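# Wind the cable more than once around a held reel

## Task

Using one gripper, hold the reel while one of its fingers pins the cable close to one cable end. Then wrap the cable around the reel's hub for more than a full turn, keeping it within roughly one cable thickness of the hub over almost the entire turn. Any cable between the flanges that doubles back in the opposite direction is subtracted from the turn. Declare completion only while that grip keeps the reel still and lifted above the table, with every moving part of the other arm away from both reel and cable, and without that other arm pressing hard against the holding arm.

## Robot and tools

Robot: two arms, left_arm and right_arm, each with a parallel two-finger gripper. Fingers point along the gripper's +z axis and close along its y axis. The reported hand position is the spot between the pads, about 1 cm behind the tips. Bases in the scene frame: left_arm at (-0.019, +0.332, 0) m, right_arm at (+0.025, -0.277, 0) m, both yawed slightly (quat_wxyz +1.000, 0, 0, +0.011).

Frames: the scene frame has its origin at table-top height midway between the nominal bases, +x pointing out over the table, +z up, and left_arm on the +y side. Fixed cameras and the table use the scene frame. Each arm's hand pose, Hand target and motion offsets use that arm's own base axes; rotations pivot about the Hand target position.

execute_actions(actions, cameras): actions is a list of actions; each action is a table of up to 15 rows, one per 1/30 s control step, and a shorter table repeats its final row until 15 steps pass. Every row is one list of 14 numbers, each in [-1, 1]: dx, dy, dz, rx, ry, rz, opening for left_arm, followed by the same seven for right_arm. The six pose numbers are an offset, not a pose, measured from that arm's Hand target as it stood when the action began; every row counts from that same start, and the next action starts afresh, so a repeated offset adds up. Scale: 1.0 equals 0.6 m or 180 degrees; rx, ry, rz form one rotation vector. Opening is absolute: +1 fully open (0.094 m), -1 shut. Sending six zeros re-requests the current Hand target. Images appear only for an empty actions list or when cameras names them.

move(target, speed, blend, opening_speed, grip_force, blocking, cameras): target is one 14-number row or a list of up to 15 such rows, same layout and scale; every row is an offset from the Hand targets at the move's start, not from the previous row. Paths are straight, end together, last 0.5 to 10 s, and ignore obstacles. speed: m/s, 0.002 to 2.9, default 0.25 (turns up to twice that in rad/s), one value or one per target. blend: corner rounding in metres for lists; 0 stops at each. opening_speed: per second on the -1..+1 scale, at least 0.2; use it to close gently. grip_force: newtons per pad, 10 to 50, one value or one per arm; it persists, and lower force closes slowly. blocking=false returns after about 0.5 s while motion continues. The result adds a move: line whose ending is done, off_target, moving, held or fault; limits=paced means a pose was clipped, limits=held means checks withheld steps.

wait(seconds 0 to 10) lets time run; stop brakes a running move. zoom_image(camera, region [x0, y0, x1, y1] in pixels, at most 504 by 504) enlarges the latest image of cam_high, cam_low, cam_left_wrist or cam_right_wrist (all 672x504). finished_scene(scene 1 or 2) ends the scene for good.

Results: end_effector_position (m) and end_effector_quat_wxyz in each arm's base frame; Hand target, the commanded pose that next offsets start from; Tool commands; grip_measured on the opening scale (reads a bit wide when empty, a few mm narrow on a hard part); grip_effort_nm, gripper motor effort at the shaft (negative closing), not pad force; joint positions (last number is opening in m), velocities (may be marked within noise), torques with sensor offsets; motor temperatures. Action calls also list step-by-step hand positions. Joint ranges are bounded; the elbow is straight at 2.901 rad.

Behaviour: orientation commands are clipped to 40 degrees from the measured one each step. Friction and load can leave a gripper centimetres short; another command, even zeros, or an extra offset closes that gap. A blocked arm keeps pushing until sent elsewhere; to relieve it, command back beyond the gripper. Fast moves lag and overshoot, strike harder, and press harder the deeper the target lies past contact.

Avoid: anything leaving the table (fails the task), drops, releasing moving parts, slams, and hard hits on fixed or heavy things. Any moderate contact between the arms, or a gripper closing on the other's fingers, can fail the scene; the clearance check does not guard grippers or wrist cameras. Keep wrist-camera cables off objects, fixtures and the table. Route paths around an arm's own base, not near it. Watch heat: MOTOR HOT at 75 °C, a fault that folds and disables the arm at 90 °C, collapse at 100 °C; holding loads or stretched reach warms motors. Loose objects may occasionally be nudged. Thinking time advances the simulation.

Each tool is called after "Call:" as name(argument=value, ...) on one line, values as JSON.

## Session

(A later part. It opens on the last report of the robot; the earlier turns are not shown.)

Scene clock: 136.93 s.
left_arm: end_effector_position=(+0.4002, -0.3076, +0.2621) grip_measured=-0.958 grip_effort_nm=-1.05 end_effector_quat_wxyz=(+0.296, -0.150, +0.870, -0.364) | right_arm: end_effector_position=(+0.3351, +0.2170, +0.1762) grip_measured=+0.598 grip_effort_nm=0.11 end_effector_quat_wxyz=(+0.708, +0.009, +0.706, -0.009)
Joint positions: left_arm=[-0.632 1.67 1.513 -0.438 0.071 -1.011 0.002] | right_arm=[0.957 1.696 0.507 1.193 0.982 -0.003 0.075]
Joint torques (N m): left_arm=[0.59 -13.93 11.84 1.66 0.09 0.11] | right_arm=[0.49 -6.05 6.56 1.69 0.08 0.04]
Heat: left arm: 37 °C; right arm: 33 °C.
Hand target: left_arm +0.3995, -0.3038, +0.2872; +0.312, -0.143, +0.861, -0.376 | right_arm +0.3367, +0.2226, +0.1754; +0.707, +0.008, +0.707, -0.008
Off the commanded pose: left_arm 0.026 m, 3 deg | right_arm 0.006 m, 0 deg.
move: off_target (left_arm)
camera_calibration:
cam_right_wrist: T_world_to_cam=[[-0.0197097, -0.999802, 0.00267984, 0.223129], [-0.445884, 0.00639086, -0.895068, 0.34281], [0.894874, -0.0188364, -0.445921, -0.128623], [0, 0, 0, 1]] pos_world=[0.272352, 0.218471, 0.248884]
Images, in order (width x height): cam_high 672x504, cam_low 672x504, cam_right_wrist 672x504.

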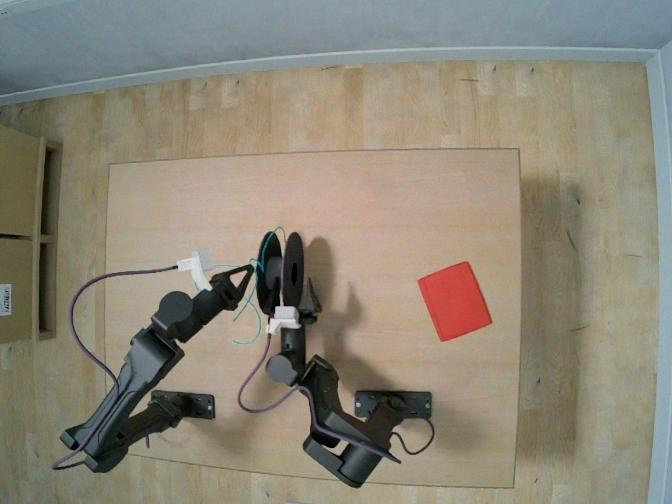

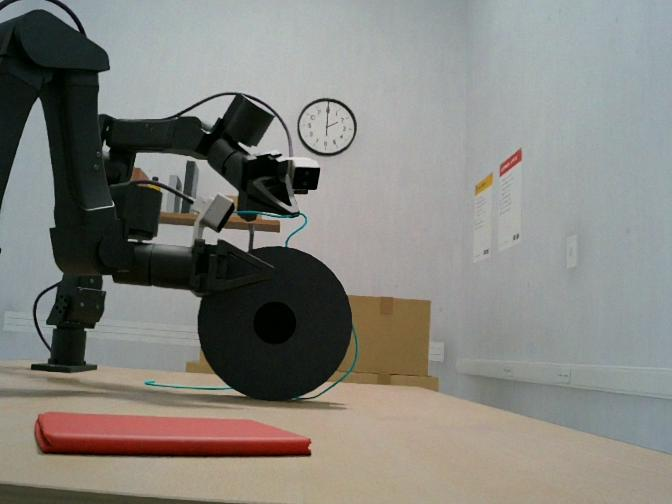

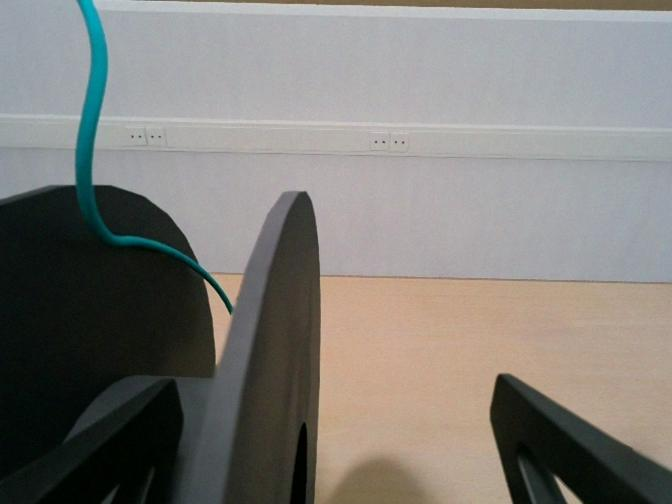

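Call:
move(target=[0,0,0,0,0,0,-1,0,0,0,0,0,0,0.3])

Call:
move(target=[0,0,0,0,0,0,-1,0,0.03,0,0,0,0,0.3], speed=0.08, cameras=["cam_right_wrist","cam_high","cam_low"])

Call:
zoom_image(camera="cam_high", region=[200, 220, 340, 350])

Scene clock: 138.00 s.
left_arm: end_effector_position=(+0.4001, -0.3076, +0.2620) grip_measured=-0.958 grip_effort_nm=-1.05 end_effector_quat_wxyz=(+0.296, -0.149, +0.870, -0.364) | right_arm: end_effector_position=(+0.3351, +0.2168, +0.1762) grip_measured=+0.302 grip_effort_nm=-0.14 end_effector_quat_wxyz=(+0.708, +0.010, +0.706, -0.009)
Joint positions: left_arm=[-0.632 1.67 1.513 -0.438 0.072 -1.01 0.002] | right_arm=[0.957 1.696 0.507 1.193 0.983 -0.003 0.061]
Joint torques (N m): left_arm=[0.62 -13.93 11.78 1.67 0.1 0.1] | right_arm=[0.54 -6.04 6.52 1.69 0.07 0.02]
Heat: left arm: 37 °C; right arm: 33 °C.
Hand target: left_arm +0.3995, -0.3039, +0.2872; +0.312, -0.143, +0.861, -0.376 | right_arm +0.3367, +0.2226, +0.1754; +0.707, +0.008, +0.707, -0.008
Off the commanded pose: left_arm 0.026 m, 3 deg | right_arm 0.006 m, 0 deg.
move: off_target (left_arm)

Scene clock: 138.93 s.
left_arm: end_effector_position=(+0.4001, -0.3076, +0.2620) grip_measured=-0.958 grip_effort_nm=-1.05 end_effector_quat_wxyz=(+0.296, -0.149, +0.870, -0.364) | right_arm: end_effector_position=(+0.3356, +0.2345, +0.1779) grip_measured=+0.302 grip_effort_nm=-0.14 end_effector_quat_wxyz=(+0.709, +0.012, +0.705, -0.006)
Joint positions: left_arm=[-0.632 1.67 1.513 -0.438 0.072 -1.01 0.002] | right_arm=[0.991 1.742 0.567 1.187 1.018 -0.003 0.061]
Joint torques (N m): left_arm=[0.59 -13.9 11.86 1.68 0.11 0.09] | right_arm=[0.64 -6.54 6.64 1.57 0.05 0.04]
Heat: left arm: 37 °C; right arm: 33 °C.
Hand target: left_arm +0.3995, -0.3039, +0.2872; +0.312, -0.143, +0.861, -0.376 | right_arm +0.3367, +0.2406, +0.1755; +0.707, +0.008, +0.707, -0.008
Off the commanded pose: left_arm 0.026 m, 3 deg | right_arm 0.007 m, 1 deg.
move: off_target (left_arm)
camera_calibration:
cam_right_wrist: T_world_to_cam=[[-0.020851, -0.999772, -0.00450012, 0.242323], [-0.441821, 0.0132521, -0.897005, 0.341807], [0.896861, -0.0167152, -0.441997, -0.129875], [0, 0, 0, 1]] pos_world=[0.27255, 0.235567, 0.250289]
Images, in order (width x height): cam_high 672x504, cam_low 672x504, cam_right_wrist 672x504.

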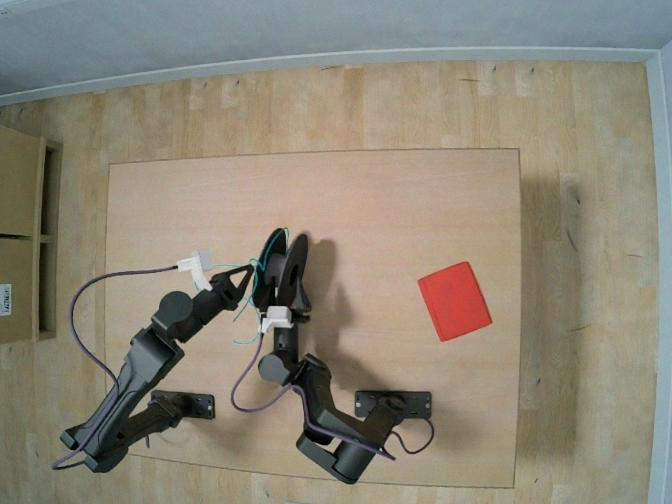

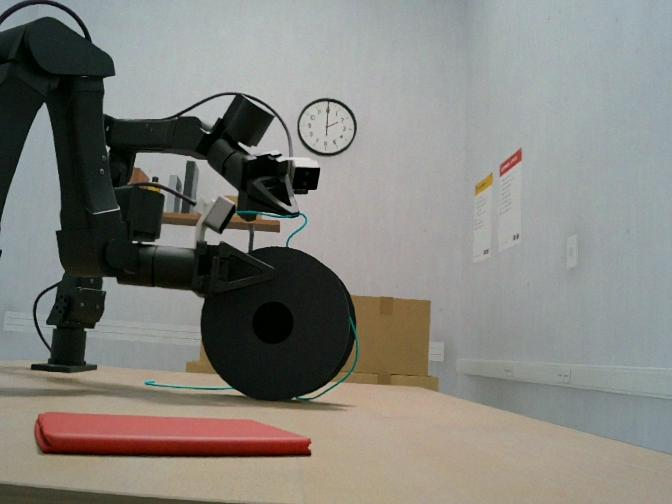

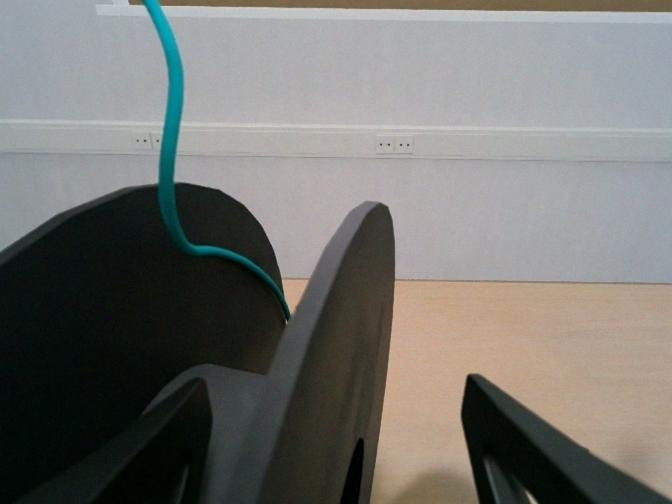

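Scaled by 3.600 from the camera's 672x504 image, which has a finer 960x720 frame.

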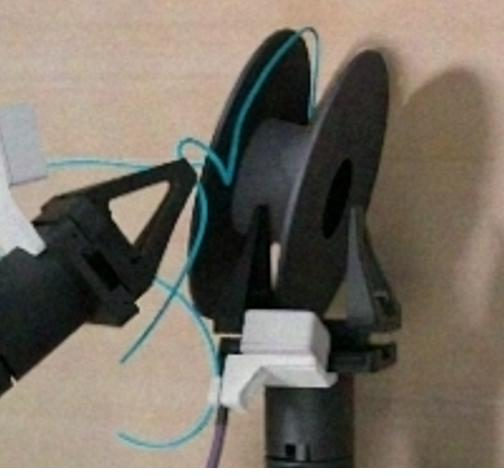

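Call:
move(target=[0,0,0,0,0,0,-1,-0.05,0,0,0,0,0,0.3], speed=0.1)

Call:
move(target=[0,0,0,0,0,0,-1,0,0,0,0,0,0,-0.85], opening_speed=0.6, cameras=["cam_right_wrist","cam_high","cam_low"])

Call:
zoom_image(camera="cam_high", region=[200, 220, 340, 350])

Scene clock: 140.53 s.
left_arm: end_effector_position=(+0.4001, -0.3076, +0.2620) grip_measured=-0.958 grip_effort_nm=-1.06 end_effector_quat_wxyz=(+0.296, -0.149, +0.870, -0.364) | right_arm: end_effector_position=(+0.3100, +0.2429, +0.1711) grip_measured=+0.302 grip_effort_nm=-0.14 end_effector_quat_wxyz=(+0.705, +0.004, +0.709, -0.013)
Joint positions: left_arm=[-0.632 1.67 1.513 -0.438 0.072 -1.01 0.002] | right_arm=[1.084 1.737 0.539 1.187 1.108 -0.003 0.061]
Joint torques (N m): left_arm=[0.64 -13.91 11.82 1.67 0.09 0.11] | right_arm=[0.51 -10.07 3.77 1.67 0.08 0.04]
Heat: left arm: 37 °C; right arm: 33 °C.
Hand target: left_arm +0.3995, -0.3038, +0.2872; +0.312, -0.143, +0.861, -0.376 | right_arm +0.3066, +0.2406, +0.1756; +0.707, +0.008, +0.707, -0.008
Off the commanded pose: left_arm 0.026 m, 3 deg | right_arm 0.006 m, 1 deg.
move: off_target (left_arm)

Scene clock: 142.67 s.
left_arm: end_effector_position=(+0.4000, -0.3076, +0.2619) grip_measured=-0.958 grip_effort_nm=-1.05 end_effector_quat_wxyz=(+0.296, -0.150, +0.870, -0.364) | right_arm: end_effector_position=(+0.3100, +0.2415, +0.1711) grip_measured=-0.848 grip_effort_nm=-0.14 end_effector_quat_wxyz=(+0.705, +0.007, +0.709, -0.015)
Joint positions: left_arm=[-0.632 1.67 1.513 -0.439 0.072 -1.01 0.002] | right_arm=[1.084 1.737 0.539 1.187 1.116 -0.003 0.007]
Joint torques (N m): left_arm=[0.59 -13.91 11.88 1.67 0.11 0.11] | right_arm=[0.53 -10.03 3.75 1.67 0 0.06]
Heat: left arm: 38 °C; right arm: 33 °C.
Hand target: left_arm +0.3995, -0.3038, +0.2872; +0.312, -0.143, +0.861, -0.376 | right_arm +0.3066, +0.2406, +0.1756; +0.707, +0.008, +0.707, -0.008
Off the commanded pose: left_arm 0.026 m, 3 deg | right_arm 0.006 m, 1 deg.
move: off_target (left_arm)
camera_calibration:
cam_right_wrist: T_world_to_cam=[[-0.0265967, -0.999528, 0.0153904, 0.247081], [-0.452307, -0.00169698, -0.891861, 0.330337], [0.891466, -0.0306817, -0.452048, -0.102941], [0, 0, 0, 1]] pos_world=[0.247753, 0.244367, 0.244278]
Images, in order (width x height): cam_high 672x504, cam_low 672x504, cam_right_wrist 672x504.

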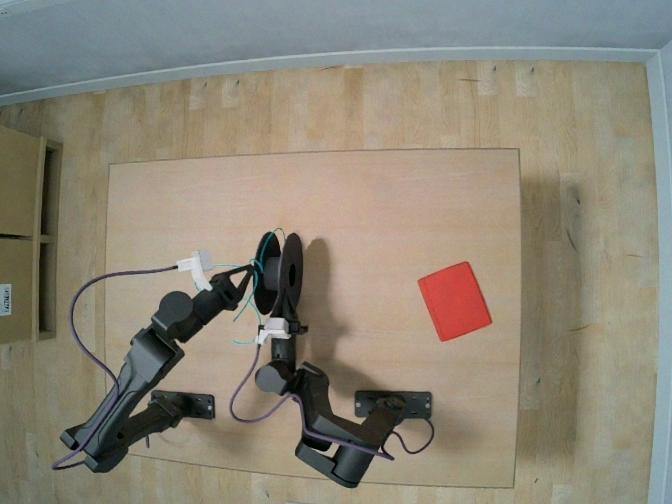

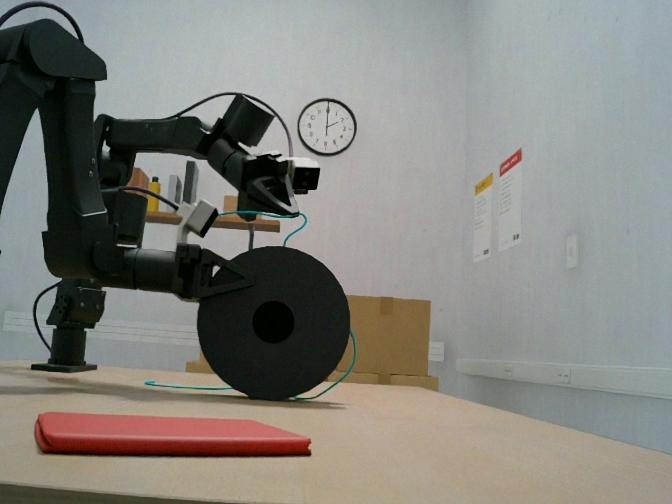

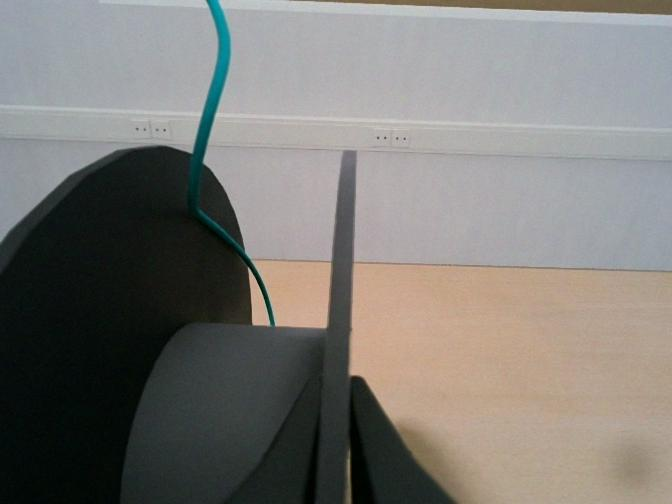

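Scaled by 3.600 from the camera's 672x504 image, which has a finer 960x720 frame.

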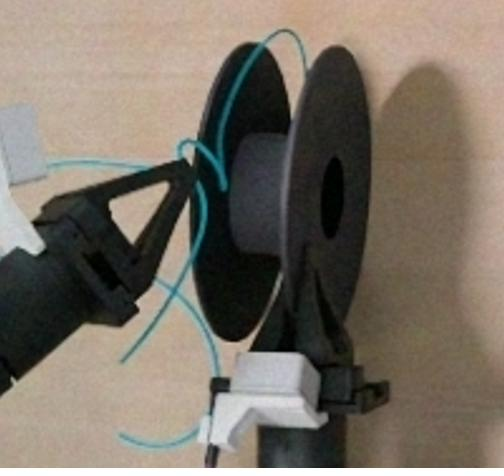

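Call:
move(target=[[-0.02,-0.02,-0.02,0,0,0,-1,0,0,0,0,0,0,0.35],[-0.039,-0.05,-0.11,0,0,0,-1,0,0,0,0,0,0,0.35]], speed=0.12, blend=0.01, cameras=["all"])

Call:
zoom_image(camera="cam_high", region=[200, 220, 340, 350])

Call:
zoom_image(camera="cam_low", region=[190, 150, 350, 350])

Scene clock: 146.00 s.
left_arm: end_effector_position=(+0.3783, -0.3375, +0.2232) grip_measured=-0.958 grip_effort_nm=-1.05 end_effector_quat_wxyz=(+0.306, -0.140, +0.861, -0.382) | right_arm: end_effector_position=(+0.3100, +0.2415, +0.1711) grip_measured=+0.348 grip_effort_nm=0.11 end_effector_quat_wxyz=(+0.705, +0.007, +0.709, -0.015)
Joint positions: left_arm=[-0.729 1.656 1.305 -0.198 0.005 -1.054 0.002] | right_arm=[1.084 1.737 0.539 1.187 1.116 -0.003 0.063]
Joint torques (N m): left_arm=[-0.47 -12.46 6.95 1.91 -0.23 -0.02] | right_arm=[0.51 -10.03 3.77 1.69 0.01 0.05]
Heat: left arm: 37 °C; right arm: 32 °C.
Hand target: left_arm +0.3762, -0.3338, +0.2214; +0.312, -0.143, +0.860, -0.377 | right_arm +0.3066, +0.2406, +0.1756; +0.707, +0.008, +0.707, -0.008
Off the commanded pose: left_arm 0.005 m, 1 deg | right_arm 0.006 m, 1 deg.
move: done; blend cut to 0 m at target 1
camera_calibration:
cam_left_wrist: T_world_to_cam=[[0.0221834, -0.675497, 0.737029, -0.399737], [-0.968248, -0.198129, -0.152445, 0.370325], [0.249004, -0.710246, -0.658444, -0.0959092], [0, 0, 0, 1]] pos_world=[0.391316, -0.264768, 0.287921]
cam_right_wrist: T_world_to_cam=[[-0.0265967, -0.999528, 0.0153904, 0.247081], [-0.452307, -0.00169698, -0.891861, 0.330337], [0.891466, -0.0306817, -0.452048, -0.102941], [0, 0, 0, 1]] pos_world=[0.247753, 0.244367, 0.244278]

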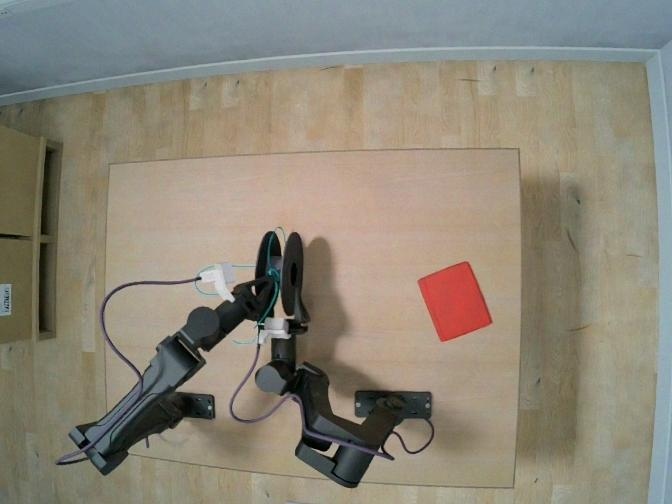

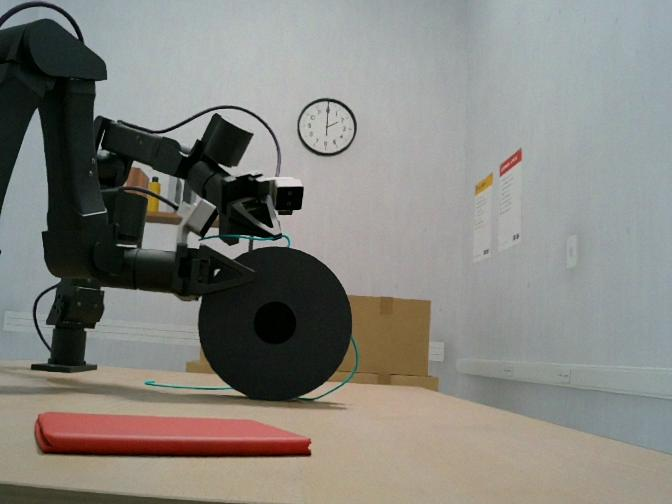

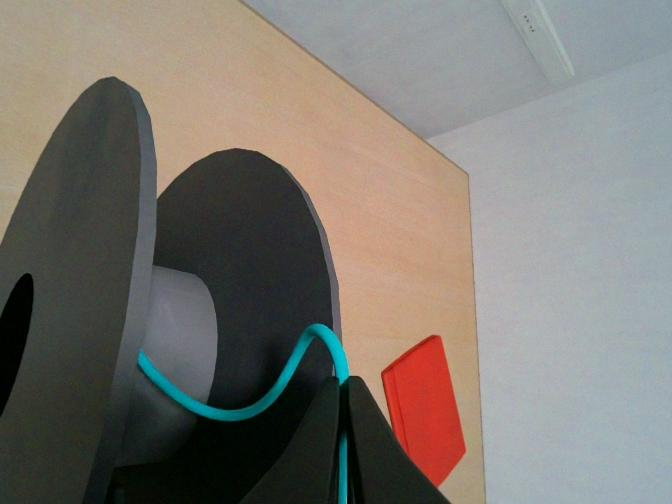

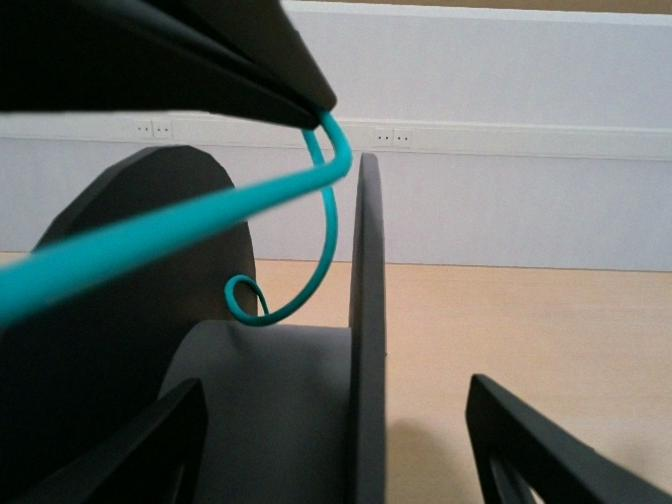

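Scaled by 3.600 from the camera's 672x504 image, which has a finer 960x720 frame.

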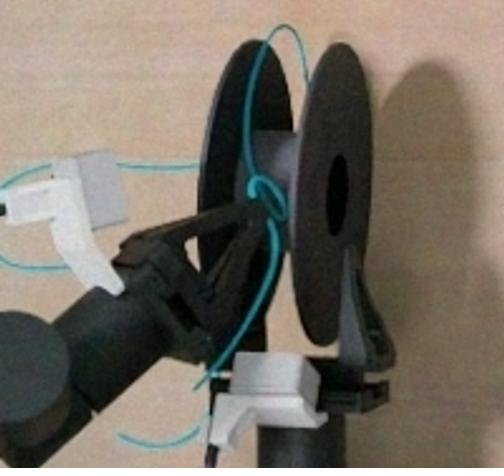

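Scaled by 2.520 from the camera's 672x504 image, which has a finer 960x720 frame.

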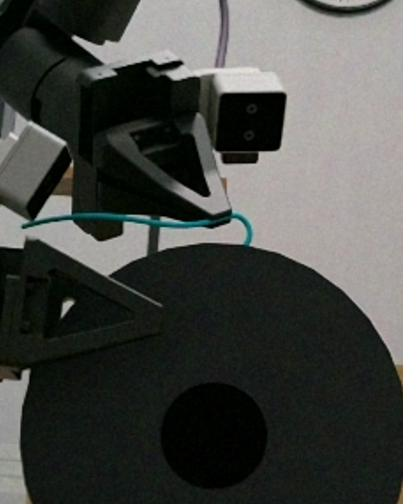

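Call:
move(target=[[-0.033,0.013,0,0,0,0,-1,0,0,0,0,0,0,0.35],[-0.033,0.013,-0.075,0,0,0,-1,0,0,0,0,0,0,0.35]], speed=0.08, blend=0.005, cameras=["all"])

Call:
zoom_image(camera="cam_high", region=[200, 220, 340, 350])

Call:
zoom_image(camera="cam_low", region=[190, 150, 350, 350])

Call:
zoom_image(camera="cam_right_wrist", region=[0, 150, 400, 504])

Scene clock: 148.17 s.
left_arm: end_effector_position=(+0.3587, -0.3292, +0.1876) grip_measured=-0.958 grip_effort_nm=-1.06 end_effector_quat_wxyz=(+0.311, -0.140, +0.856, -0.389) | right_arm: end_effector_position=(+0.3100, +0.2415, +0.1711) grip_measured=+0.348 grip_effort_nm=0.11 end_effector_quat_wxyz=(+0.705, +0.007, +0.709, -0.015)
Joint positions: left_arm=[-0.75 1.6 1.085 -0.013 -0.014 -1.067 0.002] | right_arm=[1.084 1.737 0.539 1.187 1.116 -0.003 0.063]
Joint torques (N m): left_arm=[-0.55 -9.98 6.63 1.91 -0.23 0] | right_arm=[0.47 -10.06 3.75 1.67 0 0.05]
Heat: left arm: 37 °C; right arm: 32 °C.
Hand target: left_arm +0.3564, -0.3259, +0.1764; +0.312, -0.143, +0.860, -0.376 | right_arm +0.3066, +0.2406, +0.1756; +0.707, +0.008, +0.707, -0.008
Off the commanded pose: left_arm 0.012 m, 2 deg | right_arm 0.006 m, 1 deg.
move: off_target (left_arm)
camera_calibration:
cam_left_wrist: T_world_to_cam=[[0.0126076, -0.664624, 0.747072, -0.362339], [-0.96579, -0.201631, -0.16308, 0.347523], [0.259019, -0.719458, -0.644429, -0.117729], [0, 0, 0, 1]] pos_world=[0.370696, -0.255449, 0.251499]
cam_right_wrist: T_world_to_cam=[[-0.0265967, -0.999528, 0.0153904, 0.247081], [-0.452307, -0.00169698, -0.891861, 0.330337], [0.891466, -0.0306817, -0.452048, -0.102941], [0, 0, 0, 1]] pos_world=[0.247753, 0.244367, 0.244278]

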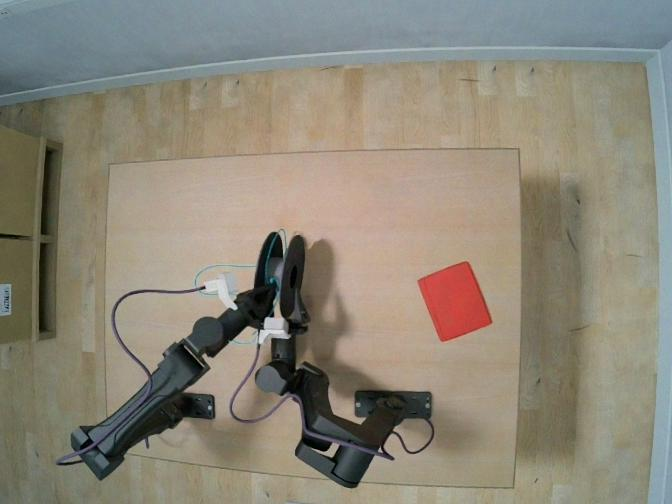

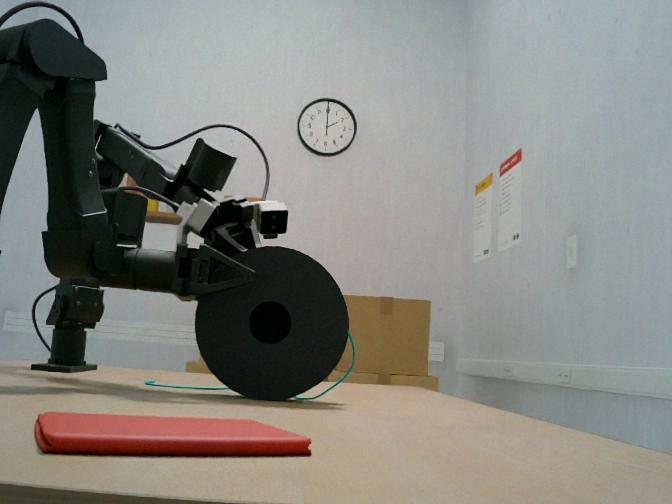

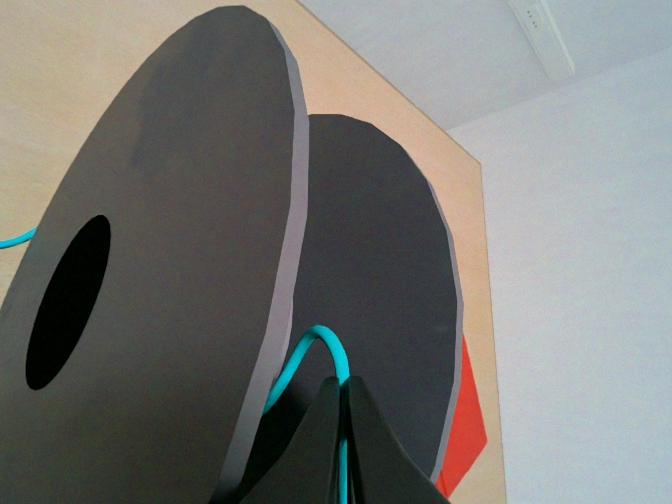

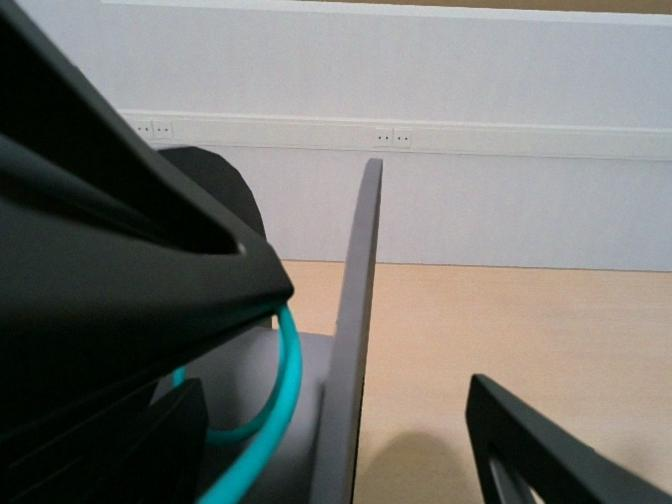

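Scaled by 3.600 from the camera's 672x504 image, which has a finer 960x720 frame.

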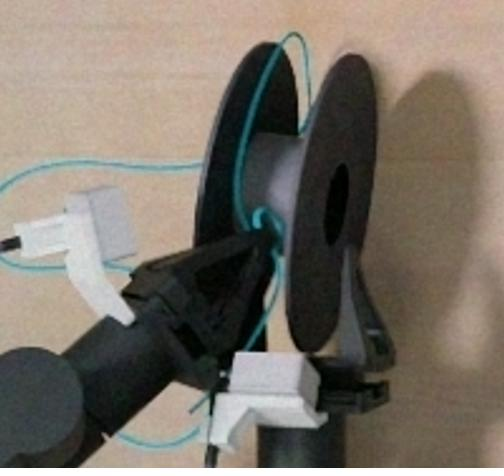

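Scaled by 2.520 from the camera's 672x504 image, which has a finer 960x720 frame.

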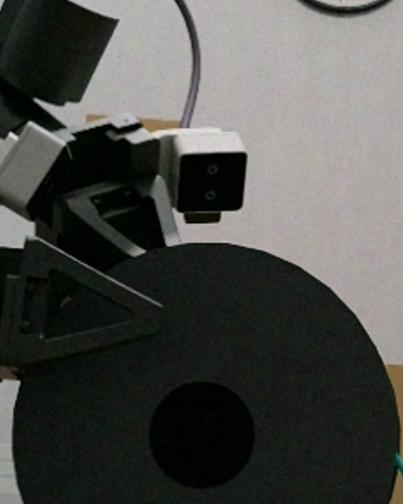

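Scaled by 1.260 from the camera's 672x504 image, which has a finer 960x720 frame.

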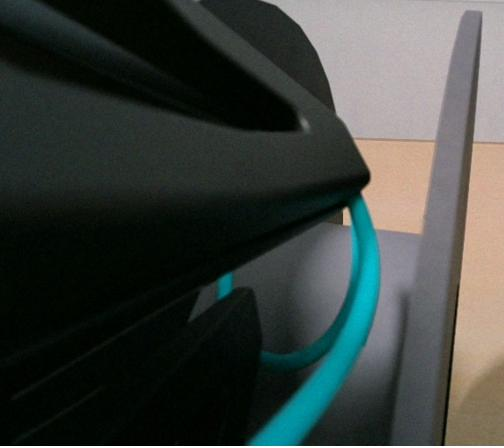

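Call:
move(target=[0,0,0.01,0,0,0,-1,0,0,0,0,0,0,-1], opening_speed=0.5, cameras=["cam_right_wrist","cam_high"])

Call:
zoom_image(camera="cam_right_wrist", region=[150, 150, 500, 504])

Scene clock: 151.83 s.
left_arm: end_effector_position=(+0.3585, -0.3290, +0.1871) grip_measured=-0.958 grip_effort_nm=-1.05 end_effector_quat_wxyz=(+0.310, -0.140, +0.856, -0.388) | right_arm: end_effector_position=(+0.3100, +0.2413, +0.1713) grip_measured=-0.914 grip_effort_nm=-1.03 end_effector_quat_wxyz=(+0.705, +0.008, +0.709, -0.016)
Joint positions: left_arm=[-0.75 1.6 1.085 -0.016 -0.014 -1.067 0.002] | right_arm=[1.084 1.737 0.539 1.187 1.117 -0.003 0.004]
Joint torques (N m): left_arm=[-0.62 -10.56 8.21 1.73 -0.23 0] | right_arm=[0.49 -9.98 3.74 1.68 -0.02 0.06]
Heat: left arm: 37 °C; right arm: 32 °C.
Hand target: left_arm +0.3564, -0.3260, +0.1824; +0.312, -0.143, +0.860, -0.377 | right_arm +0.3066, +0.2406, +0.1755; +0.707, +0.008, +0.707, -0.008
Off the commanded pose: left_arm 0.006 m, 1 deg | right_arm 0.005 m, 1 deg.
move: done
camera_calibration:
cam_right_wrist: T_world_to_cam=[[-0.027671, -0.999504, 0.015015, 0.24723], [-0.452119, -0.000882556, -0.891957, 0.330204], [0.891528, -0.0314699, -0.451871, -0.102768], [0, 0, 0, 1]] pos_world=[0.247753, 0.244165, 0.244378]
Images, in order (width x height): cam_high 672x504, cam_right_wrist 672x504.

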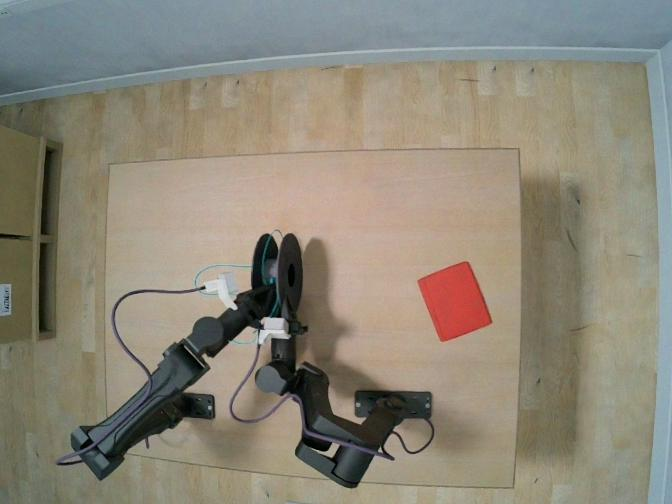

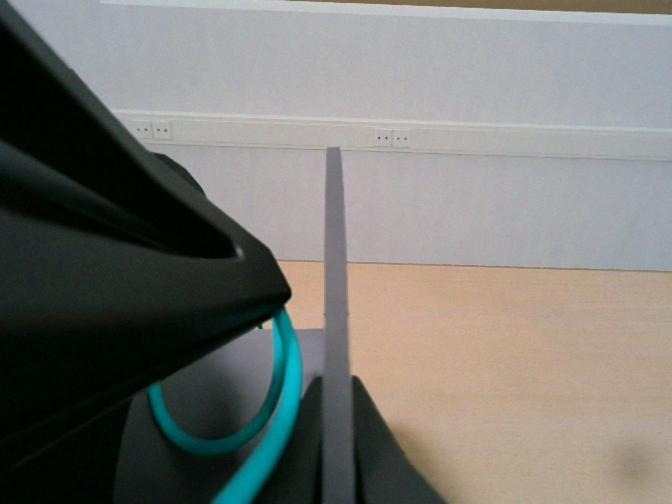

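Scaled by 1.424 from the camera's 672x504 image, which has a finer 960x720 frame.

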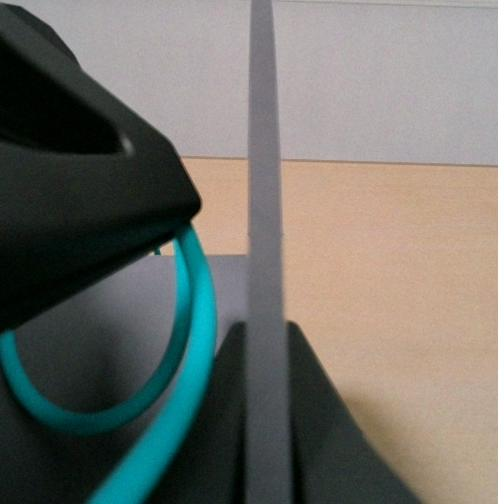

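Call:
move(target=[0,0,0,0,0,0,-1,0,0,0,0,0,0,0.3], opening_speed=1.0)

Call:
move(target=[0,0,-0.033,0,0,0,-1,0,0,0.01,0,0,0,0.3], speed=0.06, cameras=["cam_right_wrist","cam_high","cam_low"])

Call:
zoom_image(camera="cam_right_wrist", region=[0, 150, 400, 504])

Scene clock: 153.83 s.
left_arm: end_effector_position=(+0.3585, -0.3289, +0.1871) grip_measured=-0.958 grip_effort_nm=-1.05 end_effector_quat_wxyz=(+0.311, -0.140, +0.856, -0.388) | right_arm: end_effector_position=(+0.3100, +0.2413, +0.1713) grip_measured=+0.298 grip_effort_nm=0.11 end_effector_quat_wxyz=(+0.705, +0.008, +0.709, -0.016)
Joint positions: left_arm=[-0.75 1.6 1.085 -0.016 -0.014 -1.067 0.002] | right_arm=[1.084 1.737 0.539 1.187 1.117 -0.003 0.061]
Joint torques (N m): left_arm=[-0.54 -10.59 8.1 1.74 -0.21 -0.01] | right_arm=[0.54 -9.92 3.77 1.66 -0.01 0.06]
Heat: left arm: 37 °C; right arm: 32 °C.
Hand target: left_arm +0.3564, -0.3260, +0.1824; +0.312, -0.143, +0.860, -0.377 | right_arm +0.3066, +0.2406, +0.1755; +0.707, +0.008, +0.707, -0.008
Off the commanded pose: left_arm 0.006 m, 1 deg | right_arm 0.005 m, 1 deg.
move: done

Scene clock: 154.77 s.
left_arm: end_effector_position=(+0.3602, -0.3297, +0.1862) grip_measured=-0.958 grip_effort_nm=-1.05 end_effector_quat_wxyz=(+0.320, -0.142, +0.847, -0.400) | right_arm: end_effector_position=(+0.3094, +0.2398, +0.1741) grip_measured=+0.298 grip_effort_nm=0.11 end_effector_quat_wxyz=(+0.704, +0.006, +0.710, -0.019)
Joint positions: left_arm=[-0.75 1.6 1.048 0.057 -0.017 -1.073 0.002] | right_arm=[1.084 1.716 0.539 1.159 1.12 -0.003 0.061]
Joint torques (N m): left_arm=[-0.5 -8.57 6.26 1.79 -0.18 0.04] | right_arm=[0.5 -10.35 4.49 1.64 -0.03 0.06]
Heat: left arm: 37 °C; right arm: 32 °C.
Hand target: left_arm +0.3564, -0.3259, +0.1626; +0.312, -0.143, +0.860, -0.376 | right_arm +0.3066, +0.2406, +0.1814; +0.707, +0.008, +0.707, -0.008
Off the commanded pose: left_arm 0.024 m, 3 deg | right_arm 0.008 m, 1 deg.
move: off_target (left_arm)
camera_calibration:
cam_right_wrist: T_world_to_cam=[[-0.0303197, -0.999301, 0.0218857, 0.245279], [-0.455304, -0.00568449, -0.890318, 0.334247], [0.88982, -0.0369588, -0.454813, -0.0985966], [0, 0, 0, 1]] pos_world=[0.247354, 0.243364, 0.247375]
Images, in order (width x height): cam_high 672x504, cam_low 672x504, cam_right_wrist 672x504.

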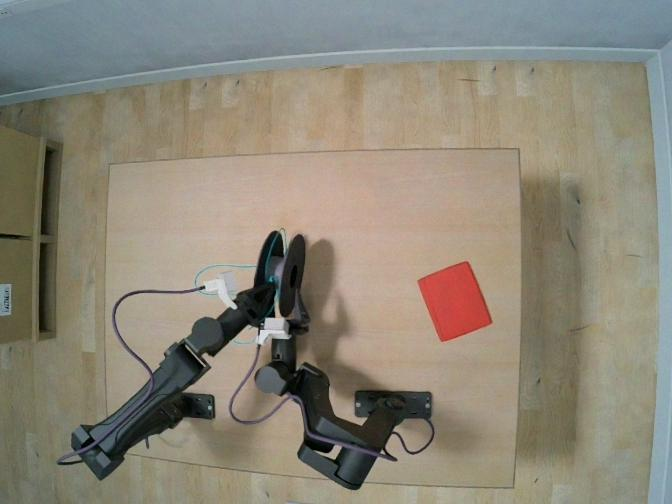

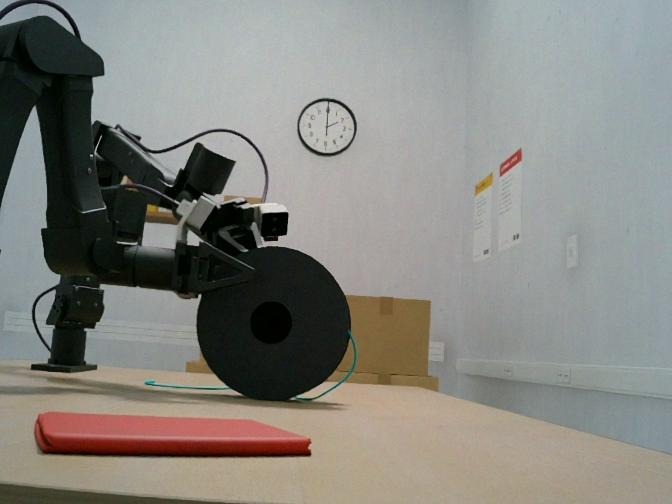

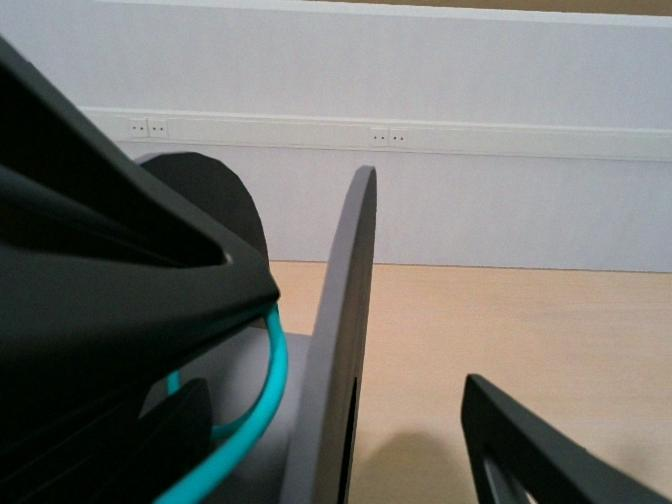

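Scaled by 1.260 from the camera's 672x504 image, which has a finer 960x720 frame.

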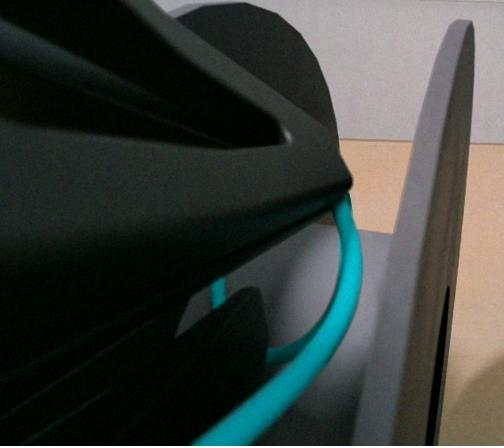

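Call:
move(target=[[0,0,0.05,0,0,0,-1,0,0,-0.01,0,0,0,0.3],[0.035,0,0.05,0,0,0,-1,0,0,-0.01,0,0,0,0.3],[0.035,0,0.01,0,0,0,-1,0,0,-0.01,0,0,0,0.3]], speed=0.08, blend=0.005, cameras=["cam_right_wrist","cam_high","cam_low"])

Call:
zoom_image(camera="cam_right_wrist", region=[0, 150, 400, 504])

Scene clock: 156.80 s.
left_arm: end_effector_position=(+0.3778, -0.3298, +0.1903) grip_measured=-0.958 grip_effort_nm=-1.05 end_effector_quat_wxyz=(+0.319, -0.146, +0.849, -0.394) | right_arm: end_effector_position=(+0.3092, +0.2394, +0.1748) grip_measured=+0.298 grip_effort_nm=0.10 end_effector_quat_wxyz=(+0.705, +0.008, +0.709, -0.017)
Joint positions: left_arm=[-0.72 1.647 1.126 0.013 0 -1.059 0.002] | right_arm=[1.084 1.715 0.537 1.167 1.119 -0.003 0.061]
Joint torques (N m): left_arm=[0.47 -8.84 6.34 1.93 0.03 0.13] | right_arm=[0.5 -8.01 4.04 1.86 -0.02 0.06]
Heat: left arm: 37 °C; right arm: 32 °C.
Hand target: left_arm +0.3774, -0.3259, +0.1685; +0.312, -0.143, +0.861, -0.376 | right_arm +0.3067, +0.2406, +0.1756; +0.707, +0.008, +0.707, -0.008
Off the commanded pose: left_arm 0.022 m, 3 deg | right_arm 0.003 m, 1 deg.
move: off_target (left_arm)
camera_calibration:
cam_right_wrist: T_world_to_cam=[[-0.0299139, -0.999423, 0.0161188, 0.245814], [-0.452559, -0.000836329, -0.891734, 0.333004], [0.891232, -0.0339699, -0.452273, -0.0997441], [0, 0, 0, 1]] pos_world=[0.246953, 0.242562, 0.247877]
Images, in order (width x height): cam_high 672x504, cam_low 672x504, cam_right_wrist 672x504.

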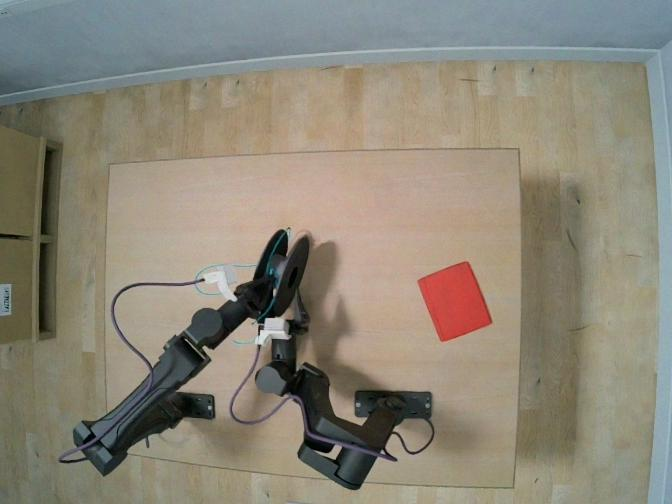

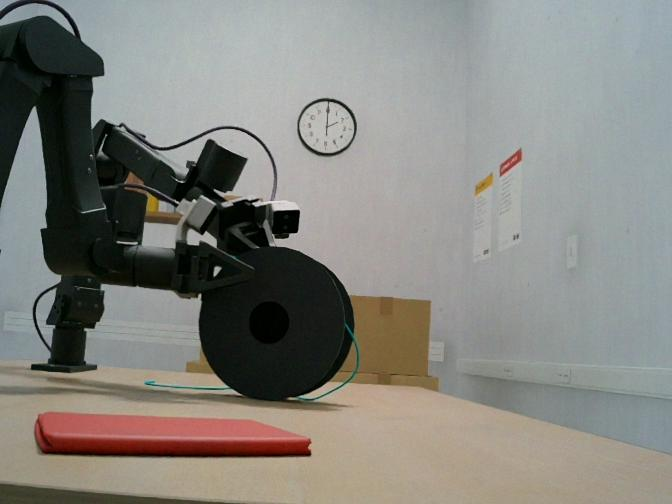

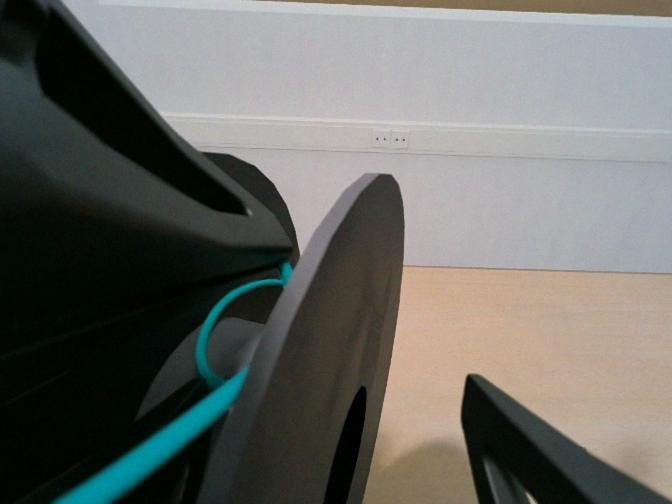

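Scaled by 1.260 from the camera's 672x504 image, which has a finer 960x720 frame.

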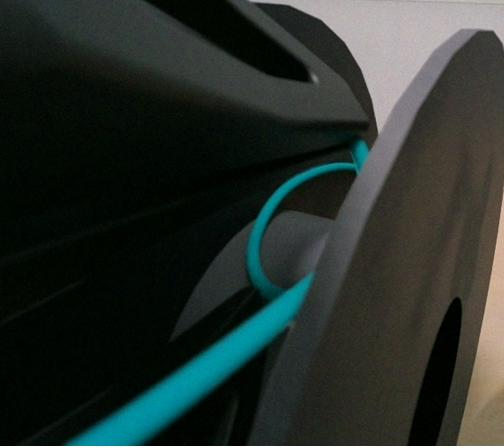

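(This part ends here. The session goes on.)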